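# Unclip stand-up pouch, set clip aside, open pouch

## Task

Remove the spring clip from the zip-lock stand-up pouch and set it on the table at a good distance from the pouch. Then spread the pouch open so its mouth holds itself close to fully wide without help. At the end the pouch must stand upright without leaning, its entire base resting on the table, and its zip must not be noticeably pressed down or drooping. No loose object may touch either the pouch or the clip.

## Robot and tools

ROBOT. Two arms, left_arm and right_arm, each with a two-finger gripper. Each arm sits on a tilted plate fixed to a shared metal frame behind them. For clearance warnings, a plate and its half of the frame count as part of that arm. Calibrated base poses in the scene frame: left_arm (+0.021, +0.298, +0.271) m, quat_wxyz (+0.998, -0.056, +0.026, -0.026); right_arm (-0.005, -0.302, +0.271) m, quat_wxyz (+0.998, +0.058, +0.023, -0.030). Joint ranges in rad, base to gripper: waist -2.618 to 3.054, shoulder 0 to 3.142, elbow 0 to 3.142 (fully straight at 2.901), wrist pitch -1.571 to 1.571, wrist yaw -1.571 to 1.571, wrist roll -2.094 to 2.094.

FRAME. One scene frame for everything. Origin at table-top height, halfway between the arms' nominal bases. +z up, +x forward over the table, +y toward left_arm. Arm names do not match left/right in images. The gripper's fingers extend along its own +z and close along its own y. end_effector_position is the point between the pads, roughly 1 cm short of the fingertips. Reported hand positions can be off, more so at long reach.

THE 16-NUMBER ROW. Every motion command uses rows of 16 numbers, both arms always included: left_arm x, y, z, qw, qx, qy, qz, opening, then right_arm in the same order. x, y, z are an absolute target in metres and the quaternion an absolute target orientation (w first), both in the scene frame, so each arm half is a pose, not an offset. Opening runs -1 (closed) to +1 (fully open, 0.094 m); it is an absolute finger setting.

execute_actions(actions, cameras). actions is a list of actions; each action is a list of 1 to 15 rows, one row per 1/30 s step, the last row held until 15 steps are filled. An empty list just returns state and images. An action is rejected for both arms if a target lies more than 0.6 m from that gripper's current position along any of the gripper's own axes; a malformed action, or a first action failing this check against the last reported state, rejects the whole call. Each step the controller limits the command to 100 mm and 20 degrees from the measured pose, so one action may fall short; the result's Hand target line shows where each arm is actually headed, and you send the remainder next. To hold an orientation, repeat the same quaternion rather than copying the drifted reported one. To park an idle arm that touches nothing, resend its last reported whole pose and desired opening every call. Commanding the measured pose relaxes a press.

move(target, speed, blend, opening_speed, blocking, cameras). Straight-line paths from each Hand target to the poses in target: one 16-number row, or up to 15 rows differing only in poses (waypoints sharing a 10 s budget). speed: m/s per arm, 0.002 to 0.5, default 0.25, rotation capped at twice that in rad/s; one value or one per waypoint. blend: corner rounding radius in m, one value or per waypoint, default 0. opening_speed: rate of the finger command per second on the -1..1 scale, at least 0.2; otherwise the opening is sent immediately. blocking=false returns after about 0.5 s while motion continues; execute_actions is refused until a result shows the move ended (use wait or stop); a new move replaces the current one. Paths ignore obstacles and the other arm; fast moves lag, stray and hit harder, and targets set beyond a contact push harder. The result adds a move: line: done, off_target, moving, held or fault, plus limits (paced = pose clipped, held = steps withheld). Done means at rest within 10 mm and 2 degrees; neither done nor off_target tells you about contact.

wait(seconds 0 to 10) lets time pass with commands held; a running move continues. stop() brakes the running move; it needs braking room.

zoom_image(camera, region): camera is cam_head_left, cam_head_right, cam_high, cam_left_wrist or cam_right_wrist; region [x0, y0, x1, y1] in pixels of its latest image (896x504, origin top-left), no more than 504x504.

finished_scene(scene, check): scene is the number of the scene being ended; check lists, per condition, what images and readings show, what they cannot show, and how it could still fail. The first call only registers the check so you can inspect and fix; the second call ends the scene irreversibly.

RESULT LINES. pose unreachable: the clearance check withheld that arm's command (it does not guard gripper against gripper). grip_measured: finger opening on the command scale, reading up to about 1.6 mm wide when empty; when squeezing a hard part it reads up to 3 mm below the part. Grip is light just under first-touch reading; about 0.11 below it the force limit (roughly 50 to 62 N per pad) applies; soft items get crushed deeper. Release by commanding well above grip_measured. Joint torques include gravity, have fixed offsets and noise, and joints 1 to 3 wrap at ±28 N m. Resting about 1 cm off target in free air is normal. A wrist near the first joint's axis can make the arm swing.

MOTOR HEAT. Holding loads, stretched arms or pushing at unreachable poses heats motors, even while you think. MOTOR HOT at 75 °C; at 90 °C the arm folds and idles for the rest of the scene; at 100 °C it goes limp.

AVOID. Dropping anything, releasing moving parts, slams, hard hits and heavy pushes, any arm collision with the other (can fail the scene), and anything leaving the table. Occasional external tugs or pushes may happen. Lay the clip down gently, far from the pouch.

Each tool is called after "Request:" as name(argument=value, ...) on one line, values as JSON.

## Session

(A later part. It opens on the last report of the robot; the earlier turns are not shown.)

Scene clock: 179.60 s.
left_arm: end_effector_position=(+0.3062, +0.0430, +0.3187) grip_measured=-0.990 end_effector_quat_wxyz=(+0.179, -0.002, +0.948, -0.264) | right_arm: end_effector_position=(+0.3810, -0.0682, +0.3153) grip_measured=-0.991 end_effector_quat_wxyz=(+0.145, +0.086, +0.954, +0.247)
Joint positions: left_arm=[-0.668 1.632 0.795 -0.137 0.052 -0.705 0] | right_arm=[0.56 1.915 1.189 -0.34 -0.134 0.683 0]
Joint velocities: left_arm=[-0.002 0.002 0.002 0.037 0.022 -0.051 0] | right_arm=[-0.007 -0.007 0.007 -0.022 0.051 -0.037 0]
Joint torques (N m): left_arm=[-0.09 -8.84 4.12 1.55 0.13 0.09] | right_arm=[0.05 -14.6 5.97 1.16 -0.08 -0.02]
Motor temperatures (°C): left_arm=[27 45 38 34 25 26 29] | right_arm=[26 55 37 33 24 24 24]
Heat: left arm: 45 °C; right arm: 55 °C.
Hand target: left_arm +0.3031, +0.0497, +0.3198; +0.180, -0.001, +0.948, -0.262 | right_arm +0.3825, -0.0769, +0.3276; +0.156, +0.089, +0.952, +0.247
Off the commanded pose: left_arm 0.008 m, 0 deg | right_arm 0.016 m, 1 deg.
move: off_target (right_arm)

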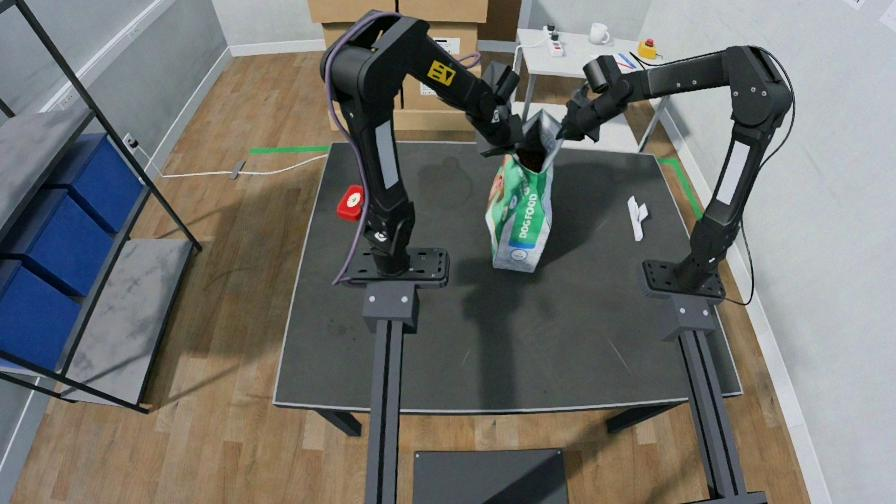

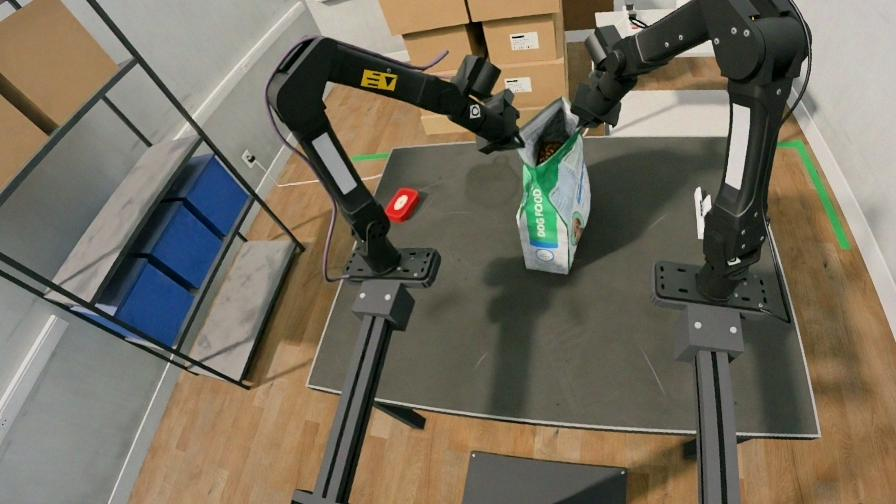

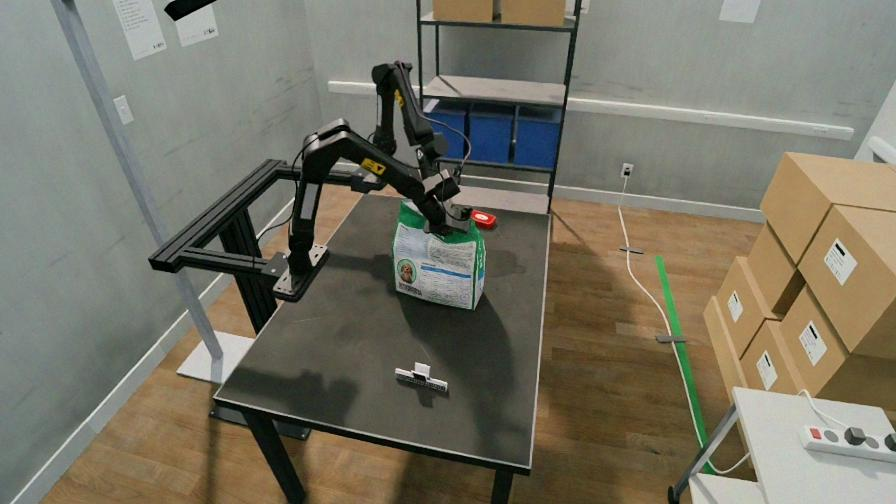

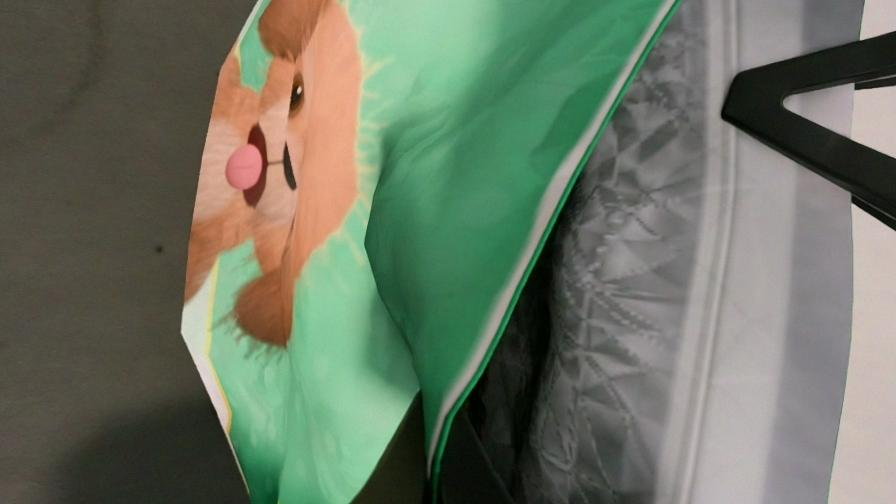

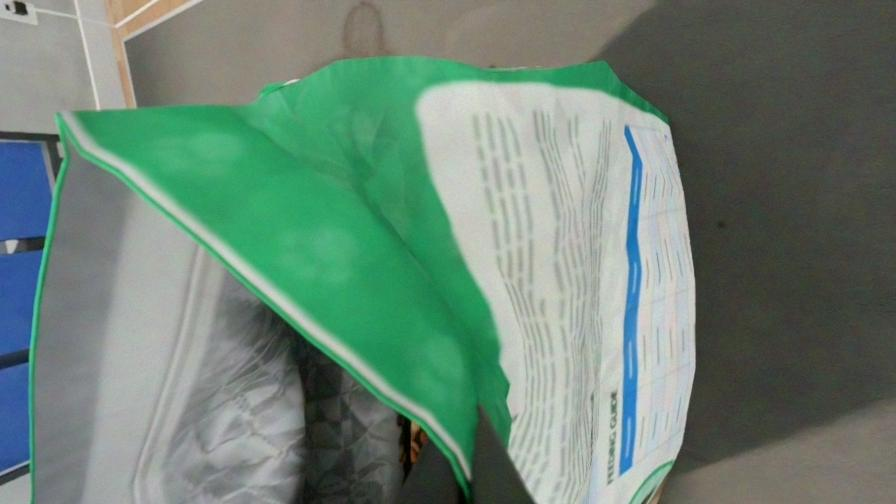

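Request:
move(target=[[0.303,0.060,0.319,0.180,-0.001,0.9475,-0.262,-1,0.382,-0.088,0.327,0.156,0.089,0.952,0.247,-1]], speed=0.03)

Request:
zoom_image(camera="cam_head_right", region=[440, 60, 680, 300])

Request:
zoom_image(camera="cam_high", region=[350, 170, 530, 330])

Scene clock: 180.77 s.
left_arm: end_effector_position=(+0.3084, +0.0531, +0.3195) grip_measured=-0.990 end_effector_quat_wxyz=(+0.184, -0.003, +0.947, -0.264) | right_arm: end_effector_position=(+0.3780, -0.0786, +0.3137) grip_measured=-0.991 end_effector_quat_wxyz=(+0.139, +0.084, +0.955, +0.247)
Joint positions: left_arm=[-0.639 1.606 0.772 -0.134 0.063 -0.681 0] | right_arm=[0.535 1.897 1.166 -0.349 -0.154 0.66 0]
Joint velocities: left_arm=[-0.012 -0.002 0.007 -0.051 0.037 -0.007 0.001] | right_arm=[0.002 -0.017 0.017 0.007 0.066 -0.037 0]
Joint torques (N m): left_arm=[-0.12 -8.46 4.03 1.49 0.18 0.04] | right_arm=[-0.06 -14.38 5.97 1.23 -0.04 -0.03]
Motor temperatures (°C): left_arm=[27 45 37 34 25 26 29] | right_arm=[26 55 37 33 24 24 24]
Heat: left arm: 45 °C; right arm: 55 °C.
Hand target: left_arm +0.3033, +0.0598, +0.3189; +0.180, -0.001, +0.948, -0.262 | right_arm +0.3824, -0.0878, +0.3266; +0.156, +0.089, +0.952, +0.247
Off the commanded pose: left_arm 0.009 m, 1 deg | right_arm 0.017 m, 2 deg.
move: off_target (right_arm)

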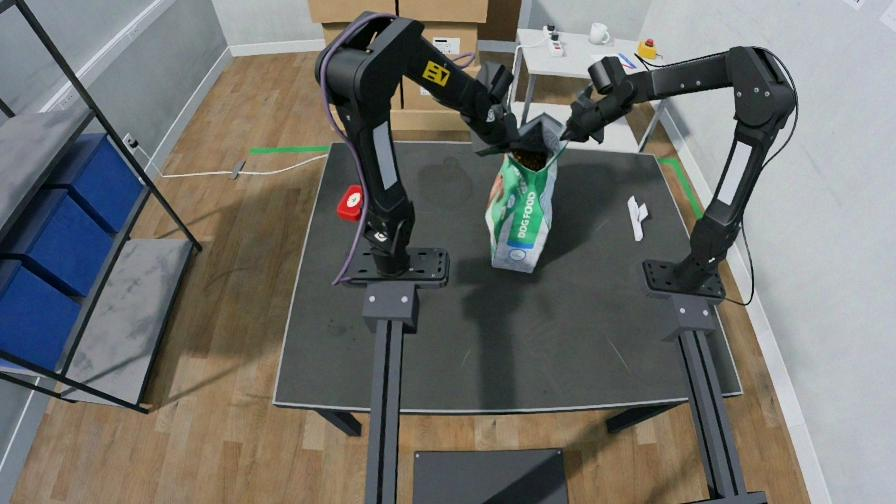

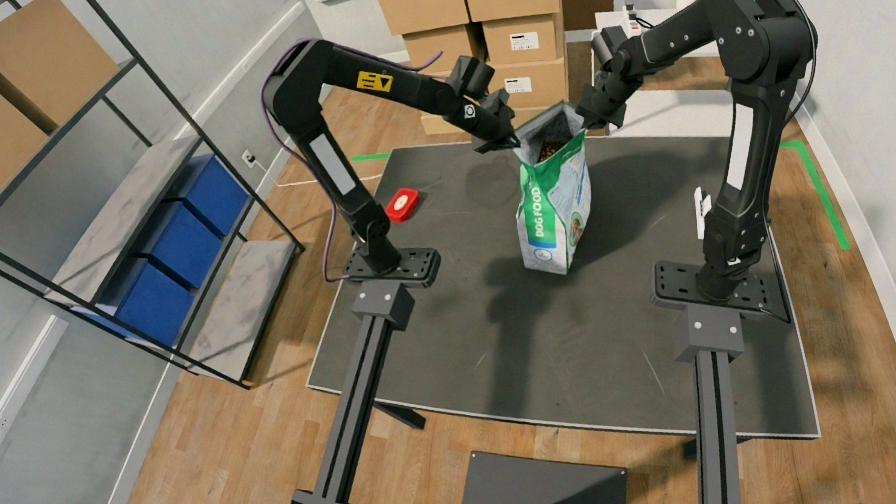

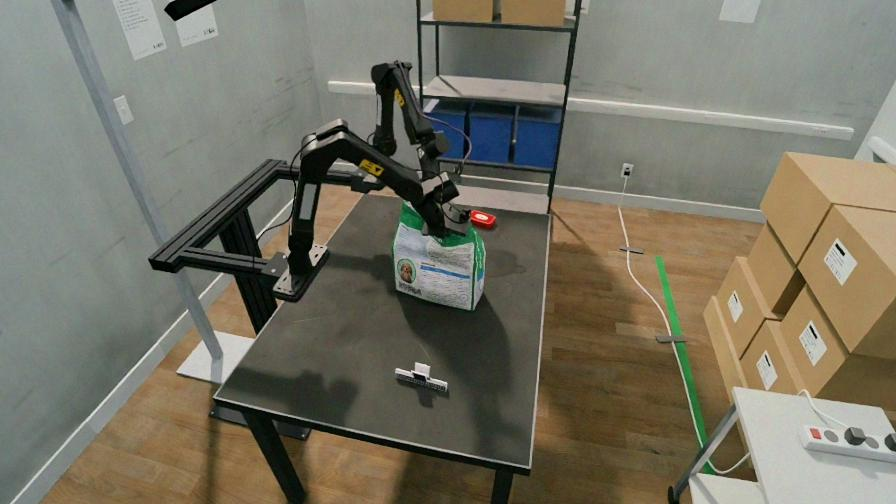

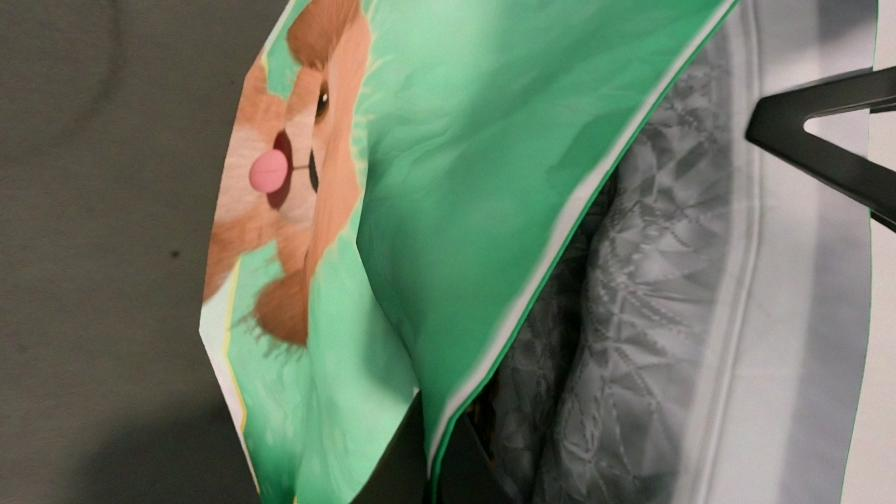

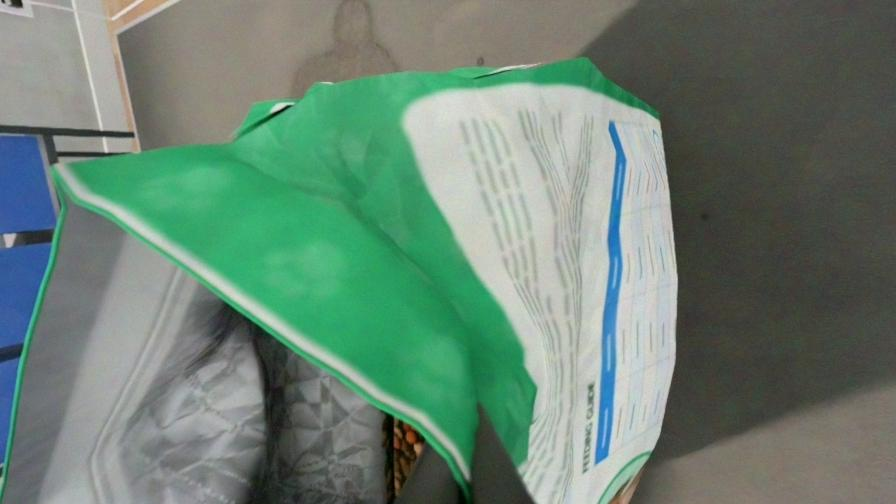

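Scaled by 2.100 from the camera's 896x504 image, which has a finer 1280x720 frame.

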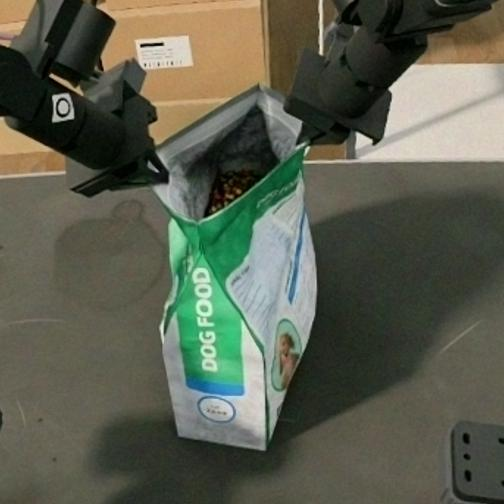

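Scaled by 2.800 from the camera's 896x504 image, which has a finer 1280x720 frame.

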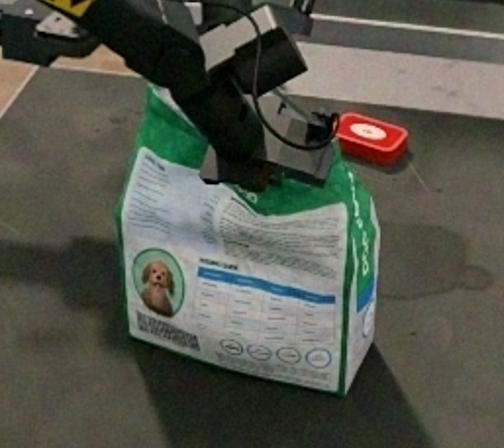

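Request:
move(target=[[0.303,0.068,0.318,0.180,-0.001,0.9475,-0.262,-1,0.382,-0.097,0.326,0.156,0.089,0.952,0.247,-1]], speed=0.03)

Request:
zoom_image(camera="cam_head_right", region=[440, 60, 680, 300])

Request:
zoom_image(camera="cam_head_left", region=[400, 60, 640, 300])

Scene clock: 181.93 s.
left_arm: end_effector_position=(+0.3092, +0.0608, +0.3194) grip_measured=-0.990 end_effector_quat_wxyz=(+0.186, -0.003, +0.946, -0.265) | right_arm: end_effector_position=(+0.3783, -0.0876, +0.3130) grip_measured=-0.991 end_effector_quat_wxyz=(+0.139, +0.084, +0.955, +0.247)
Joint positions: left_arm=[-0.616 1.587 0.753 -0.131 0.075 -0.662 0] | right_arm=[0.512 1.884 1.15 -0.349 -0.164 0.639 0]
Joint velocities: left_arm=[0.007 -0.002 -0.002 -0.066 0.022 0.051 0] | right_arm=[-0.002 -0.012 -0.007 -0.051 -0.007 0.007 0]
Joint torques (N m): left_arm=[-0.05 -8.23 4.04 1.47 0.2 0.13] | right_arm=[-0.08 -14.2 5.89 1.23 -0.05 -0.05]
Motor temperatures (°C): left_arm=[27 45 37 34 25 26 29] | right_arm=[26 55 37 33 24 24 24]
Heat: left arm: 45 °C; right arm: 55 °C.
Hand target: left_arm +0.3032, +0.0676, +0.3179; +0.180, -0.001, +0.948, -0.262 | right_arm +0.3822, -0.0967, +0.3255; +0.156, +0.089, +0.952, +0.247
Off the commanded pose: left_arm 0.010 m, 1 deg | right_arm 0.016 m, 2 deg.
move: off_target (right_arm)

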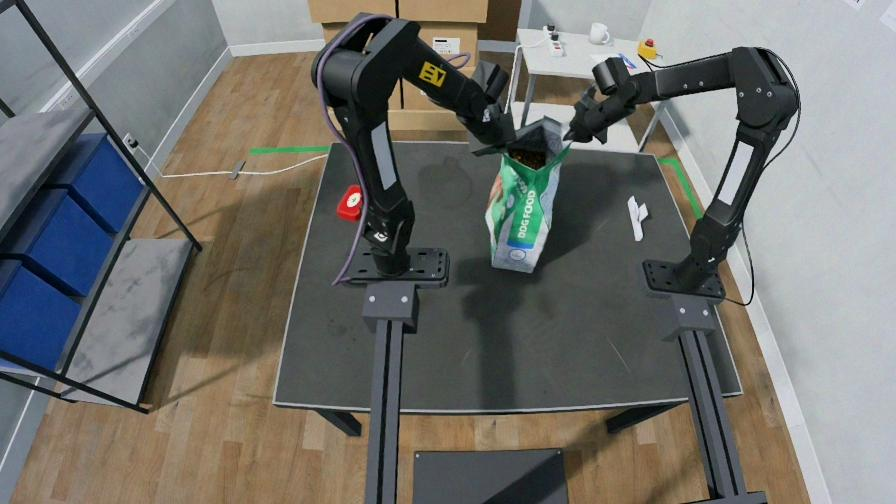

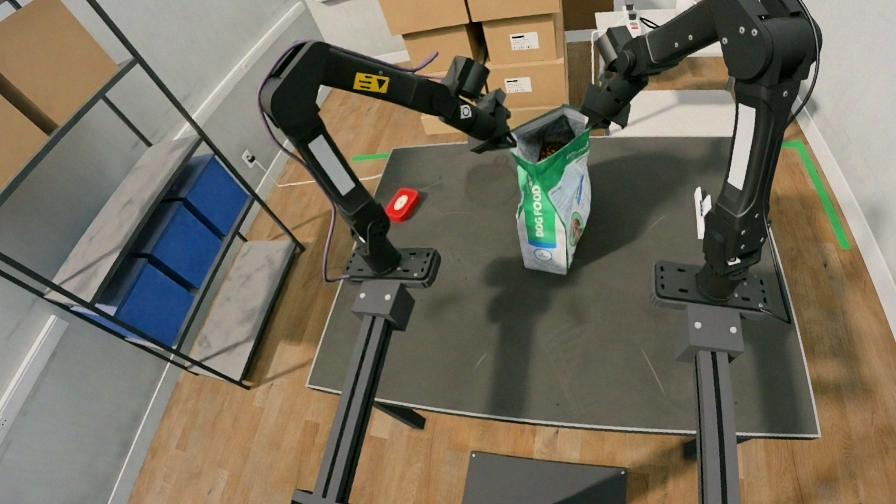

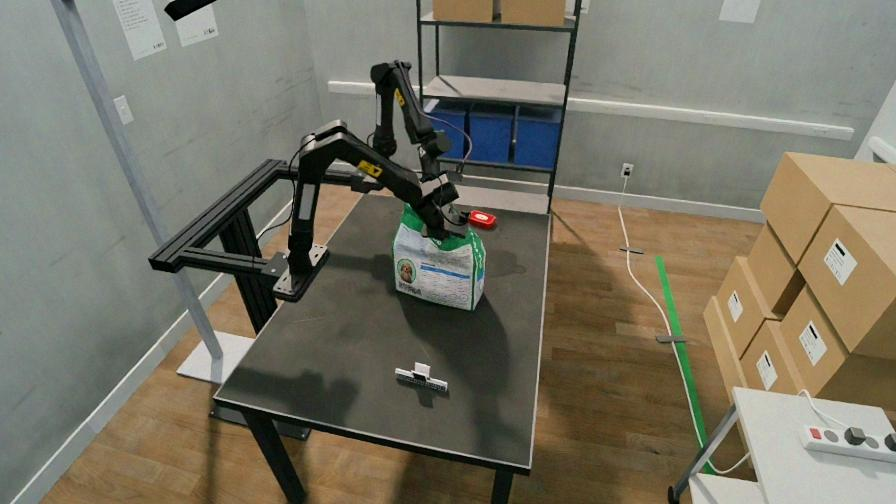

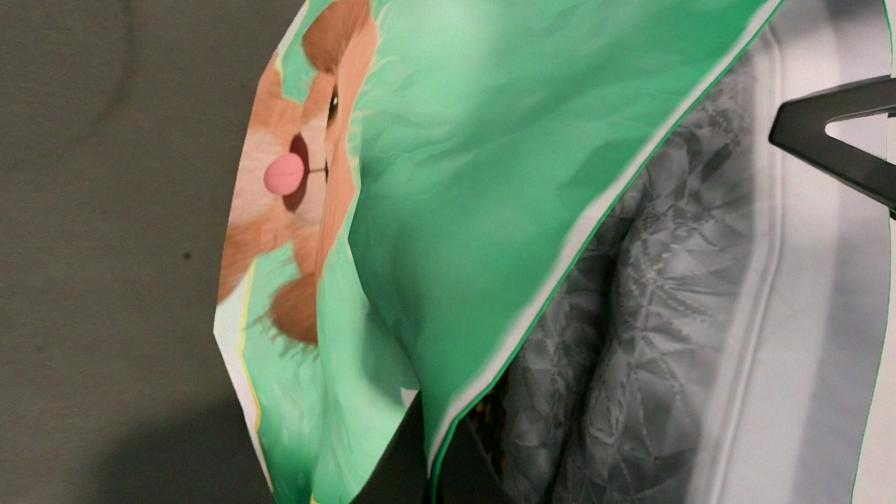

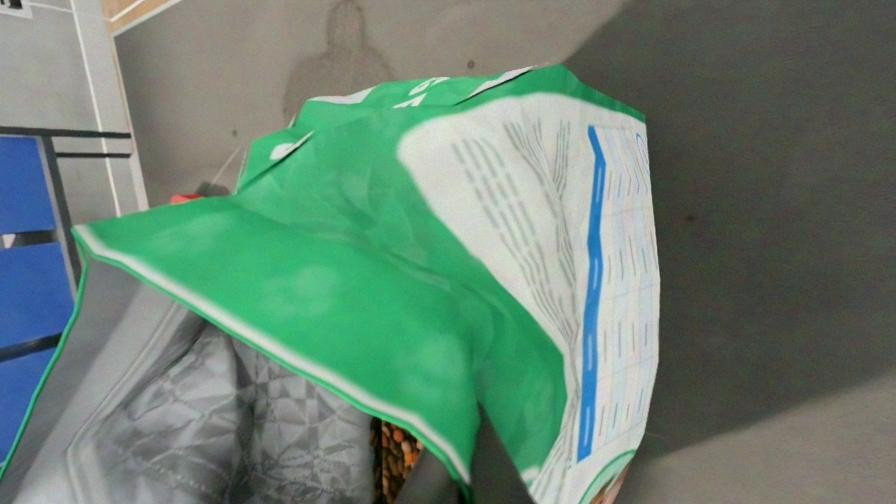

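Scaled by 2.100 from the camera's 896x504 image, which has a finer 1280x720 frame.

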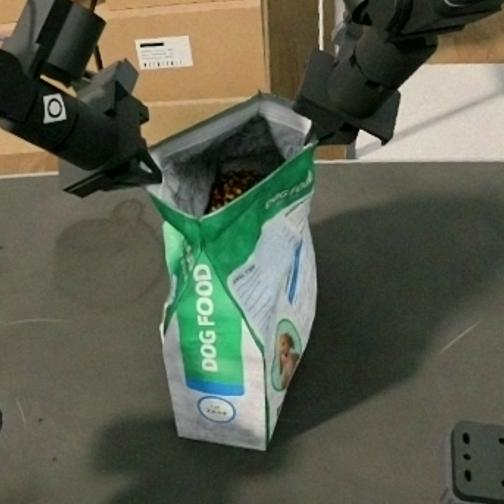

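Scaled by 2.100 from the camera's 896x504 image, which has a finer 1280x720 frame.

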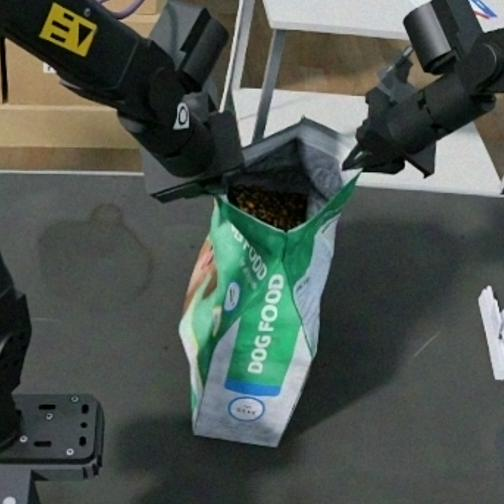

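Request:
move(target=[[0.303,0.060,0.319,0.180,-0.001,0.9475,-0.262,-1,0.382,-0.088,0.327,0.156,0.089,0.952,0.247,-1]], speed=0.03, cameras=[])

Request:
move(target=[[0.303,0.060,0.319,0.180,-0.001,0.9475,-0.262,-0.6,0.382,-0.088,0.327,0.156,0.089,0.952,0.247,-0.6]], opening_speed=0.3)

Request:
zoom_image(camera="cam_head_right", region=[440, 60, 680, 300])

Scene clock: 183.07 s.
left_arm: end_effector_position=(+0.3082, +0.0592, +0.3197) grip_measured=-0.990 end_effector_quat_wxyz=(+0.185, -0.003, +0.946, -0.266) | right_arm: end_effector_position=(+0.3771, -0.0854, +0.3137) grip_measured=-0.991 end_effector_quat_wxyz=(+0.138, +0.086, +0.955, +0.249)
Joint positions: left_arm=[-0.622 1.587 0.753 -0.13 0.075 -0.668 0] | right_arm=[0.518 1.883 1.15 -0.349 -0.164 0.649 0]
Joint velocities: left_arm=[-0.012 -0.017 0.007 0.007 -0.066 0.066 0] | right_arm=[-0.002 0.002 -0.012 -0.007 0.007 -0.007 -0.001]
Joint torques (N m): left_arm=[-1.43 -6.69 5.44 1.46 0.08 -0.01] | right_arm=[1.2 -13.2 7.17 1.24 0.06 0.07]
Motor temperatures (°C): left_arm=[27 45 37 34 25 26 29] | right_arm=[26 55 37 33 24 24 24]
Heat: left arm: 45 °C; right arm: 55 °C.
Hand target: left_arm +0.3031, +0.0600, +0.3189; +0.180, -0.001, +0.948, -0.262 | right_arm +0.3819, -0.0879, +0.3270; +0.156, +0.089, +0.952, +0.247
Off the commanded pose: left_arm 0.005 m, 1 deg | right_arm 0.014 m, 2 deg.
move: off_target (right_arm)
No camera images: "cameras" was empty.

Scene clock: 184.60 s.
left_arm: end_effector_position=(+0.3082, +0.0592, +0.3197) grip_measured=-0.603 end_effector_quat_wxyz=(+0.185, -0.004, +0.946, -0.267) | right_arm: end_effector_position=(+0.3774, -0.0858, +0.3135) grip_measured=-0.602 end_effector_quat_wxyz=(+0.139, +0.087, +0.955, +0.248)
Joint positions: left_arm=[-0.622 1.587 0.753 -0.13 0.075 -0.669 0.019] | right_arm=[0.518 1.883 1.15 -0.349 -0.161 0.65 0.019]
Joint velocities: left_arm=[-0.012 0.007 0.017 -0.051 0.095 0.022 0] | right_arm=[0.002 0.002 -0.007 0.037 0.022 -0.007 0]
Joint torques (N m): left_arm=[-1.44 -6.72 5.42 1.45 0.07 -0.02] | right_arm=[1.17 -13.2 7.16 1.24 0.04 0.05]
Motor temperatures (°C): left_arm=[27 45 38 34 25 26 29] | right_arm=[26 54 37 33 24 24 24]
Heat: left arm: 45 °C; right arm: 54 °C.
Hand target: left_arm +0.3031, +0.0600, +0.3190; +0.180, -0.001, +0.948, -0.262 | right_arm +0.3819, -0.0879, +0.3269; +0.156, +0.089, +0.952, +0.247
Off the commanded pose: left_arm 0.005 m, 1 deg | right_arm 0.014 m, 2 deg.
move: off_target (right_arm)

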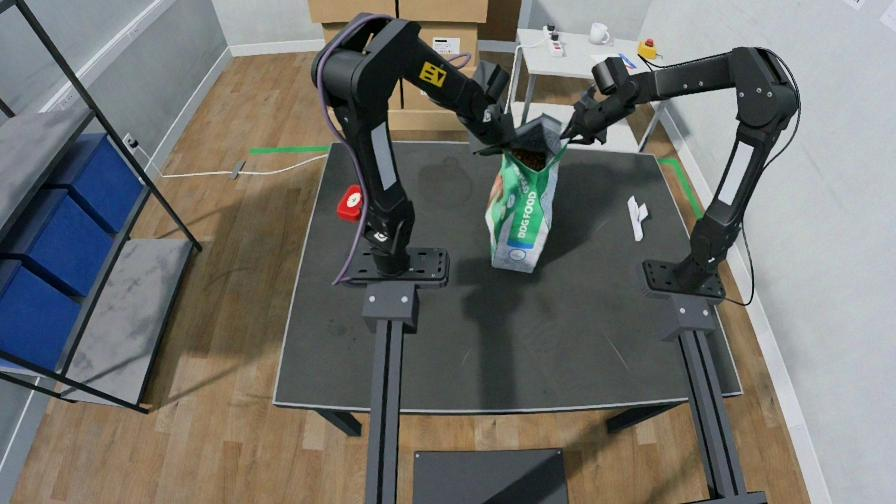

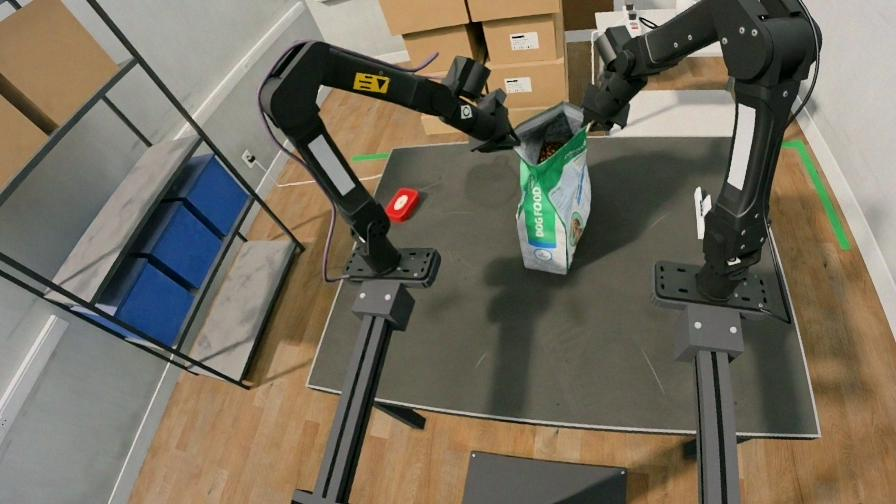

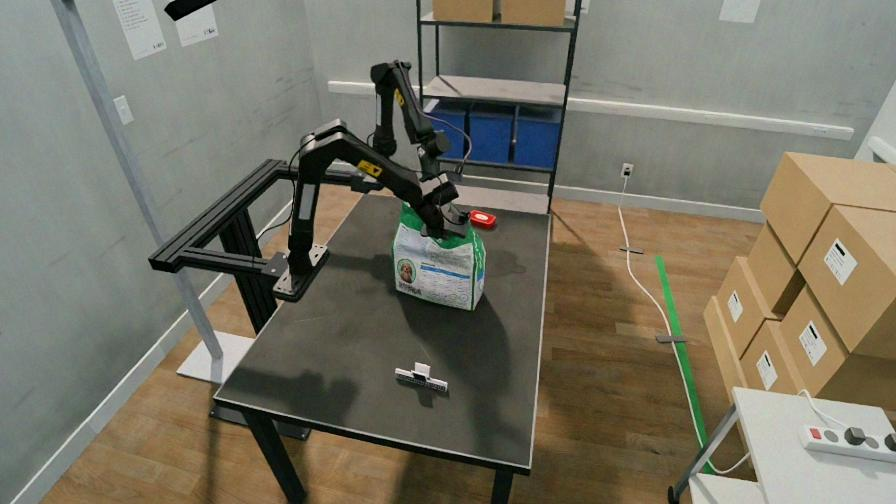

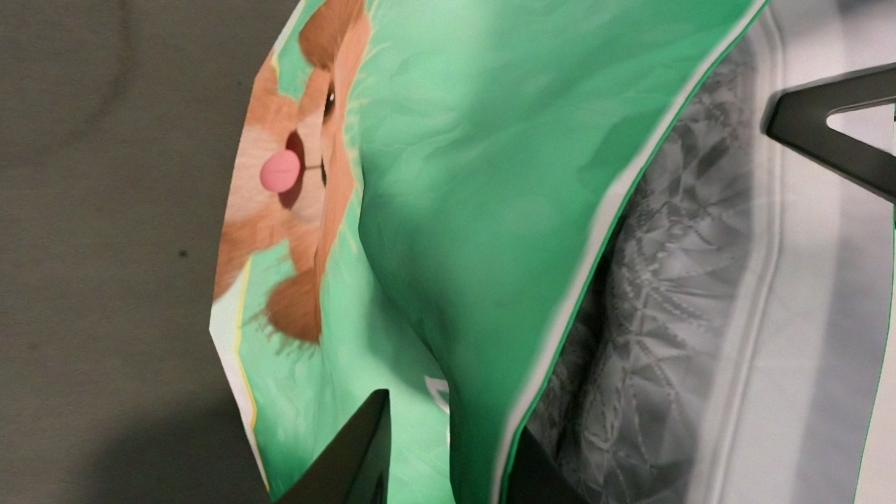

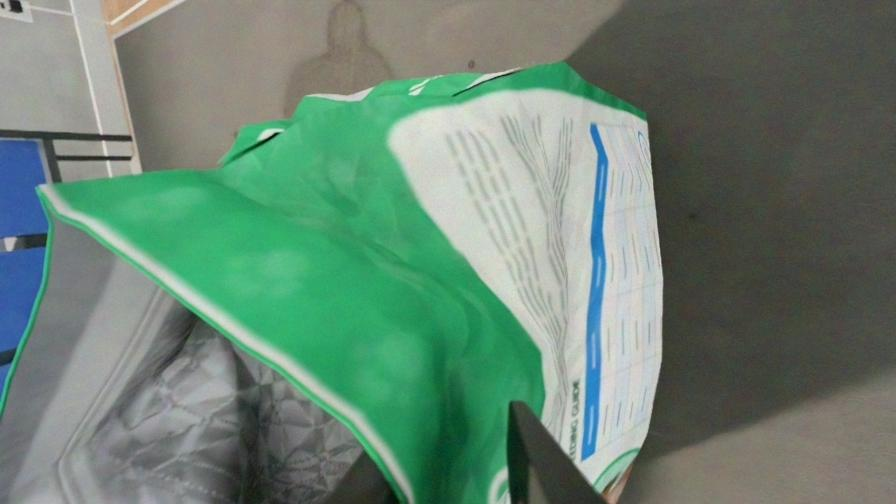

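Scaled by 2.100 from the camera's 896x504 image, which has a finer 1280x720 frame.

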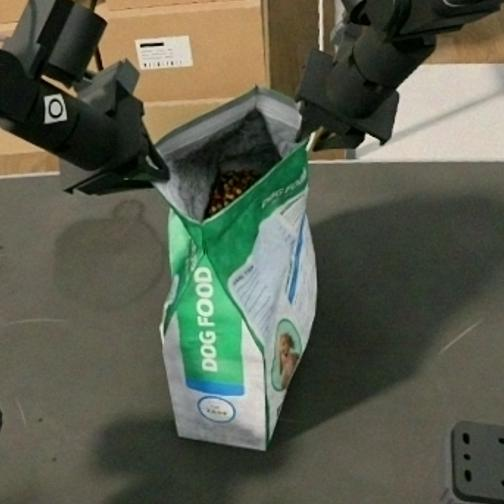

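Request:
move(target=[[0.303,0.045,0.319,0.180,-0.001,0.9475,-0.262,-0.6,0.382,-0.073,0.327,0.156,0.089,0.952,0.247,-0.6]], speed=0.03)

Request:
zoom_image(camera="cam_head_right", region=[440, 60, 680, 300])

Scene clock: 186.00 s.
left_arm: end_effector_position=(+0.2978, +0.0497, +0.3142) grip_measured=-0.603 end_effector_quat_wxyz=(+0.174, -0.002, +0.949, -0.264) | right_arm: end_effector_position=(+0.3750, -0.0751, +0.3179) grip_measured=-0.602 end_effector_quat_wxyz=(+0.142, +0.089, +0.954, +0.247)
Joint positions: left_arm=[-0.663 1.607 0.753 -0.13 0.062 -0.702 0.019] | right_arm=[0.551 1.883 1.16 -0.349 -0.14 0.683 0.019]
Joint velocities: left_arm=[-0.027 0.002 -0.017 0.066 0.037 -0.037 0] | right_arm=[-0.022 0.002 -0.002 -0.095 0.022 0.007 0]
Joint torques (N m): left_arm=[-1.47 -5.24 8.02 1.54 -0.03 -0.01] | right_arm=[1.46 -11 8.66 1.31 0.03 0.07]
Motor temperatures (°C): left_arm=[27 44 38 34 25 26 29] | right_arm=[26 53 37 33 24 24 24]
Heat: left arm: 44 °C; right arm: 53 °C.
Hand target: left_arm +0.3028, +0.0452, +0.3190; +0.180, -0.001, +0.948, -0.262 | right_arm +0.3815, -0.0730, +0.3272; +0.156, +0.089, +0.952, +0.247
Off the commanded pose: left_arm 0.008 m, 1 deg | right_arm 0.012 m, 2 deg.
move: off_target (right_arm)

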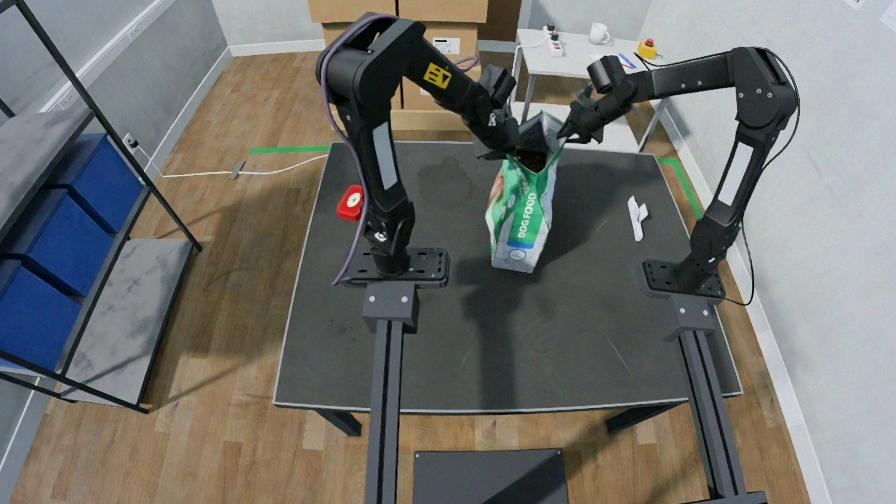

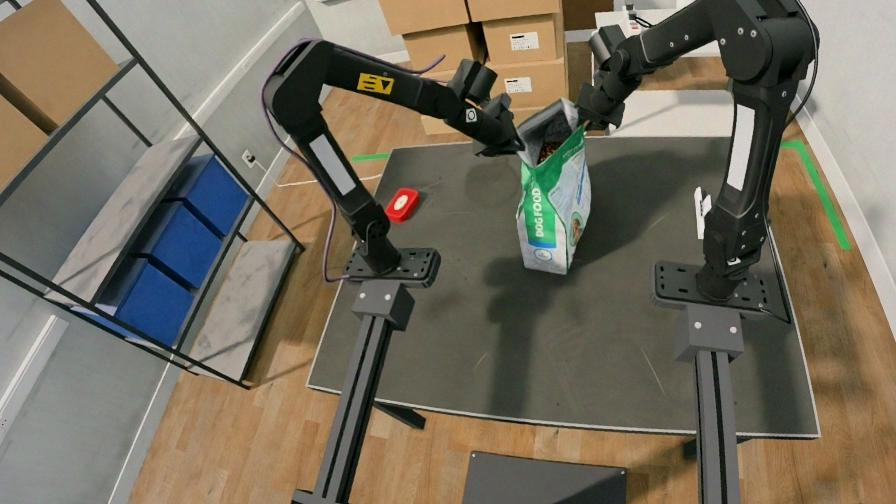

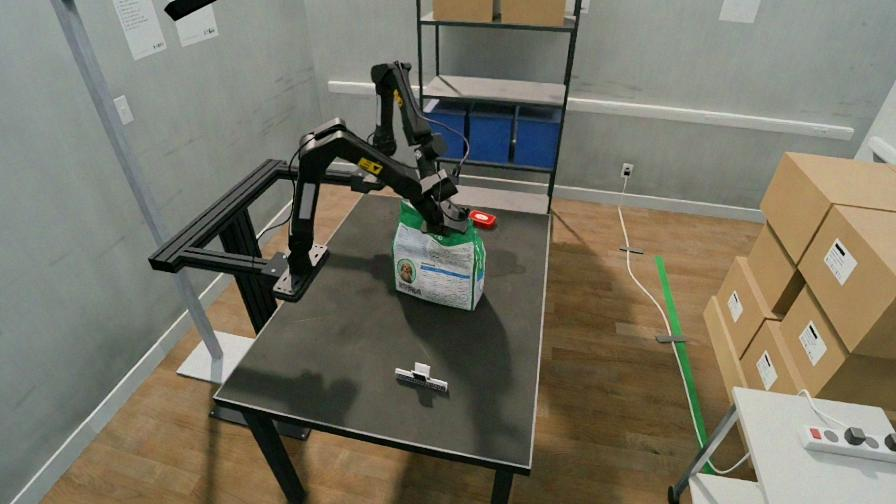

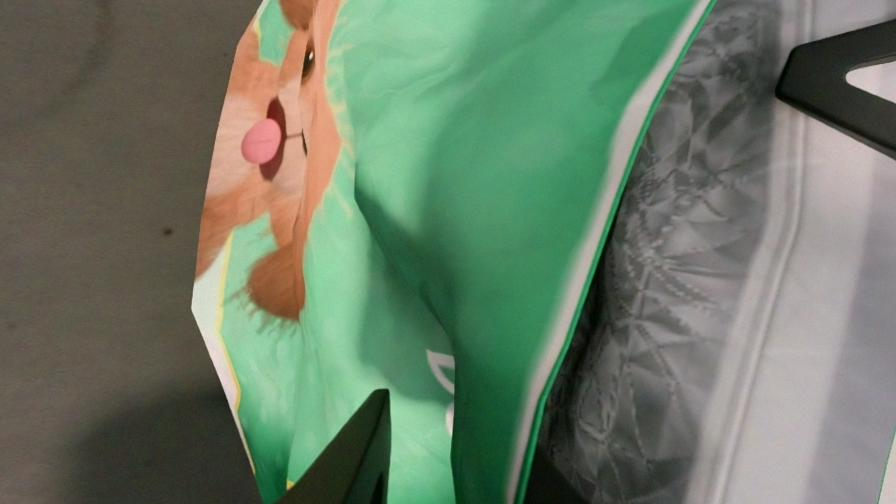

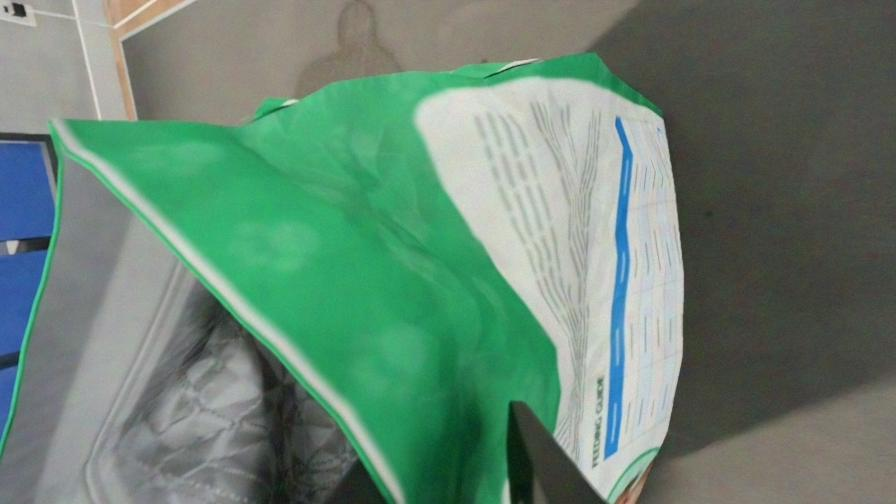

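Scaled by 2.100 from the camera's 896x504 image, which has a finer 1280x720 frame.

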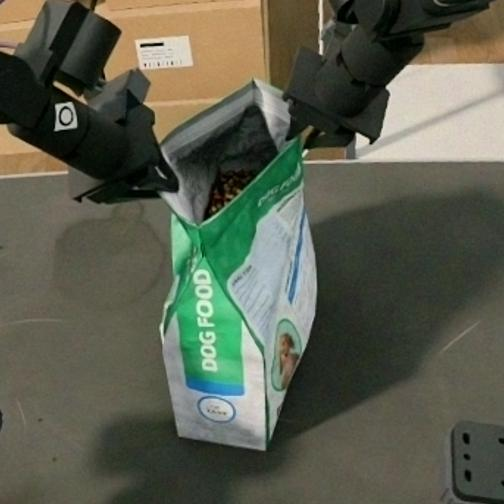

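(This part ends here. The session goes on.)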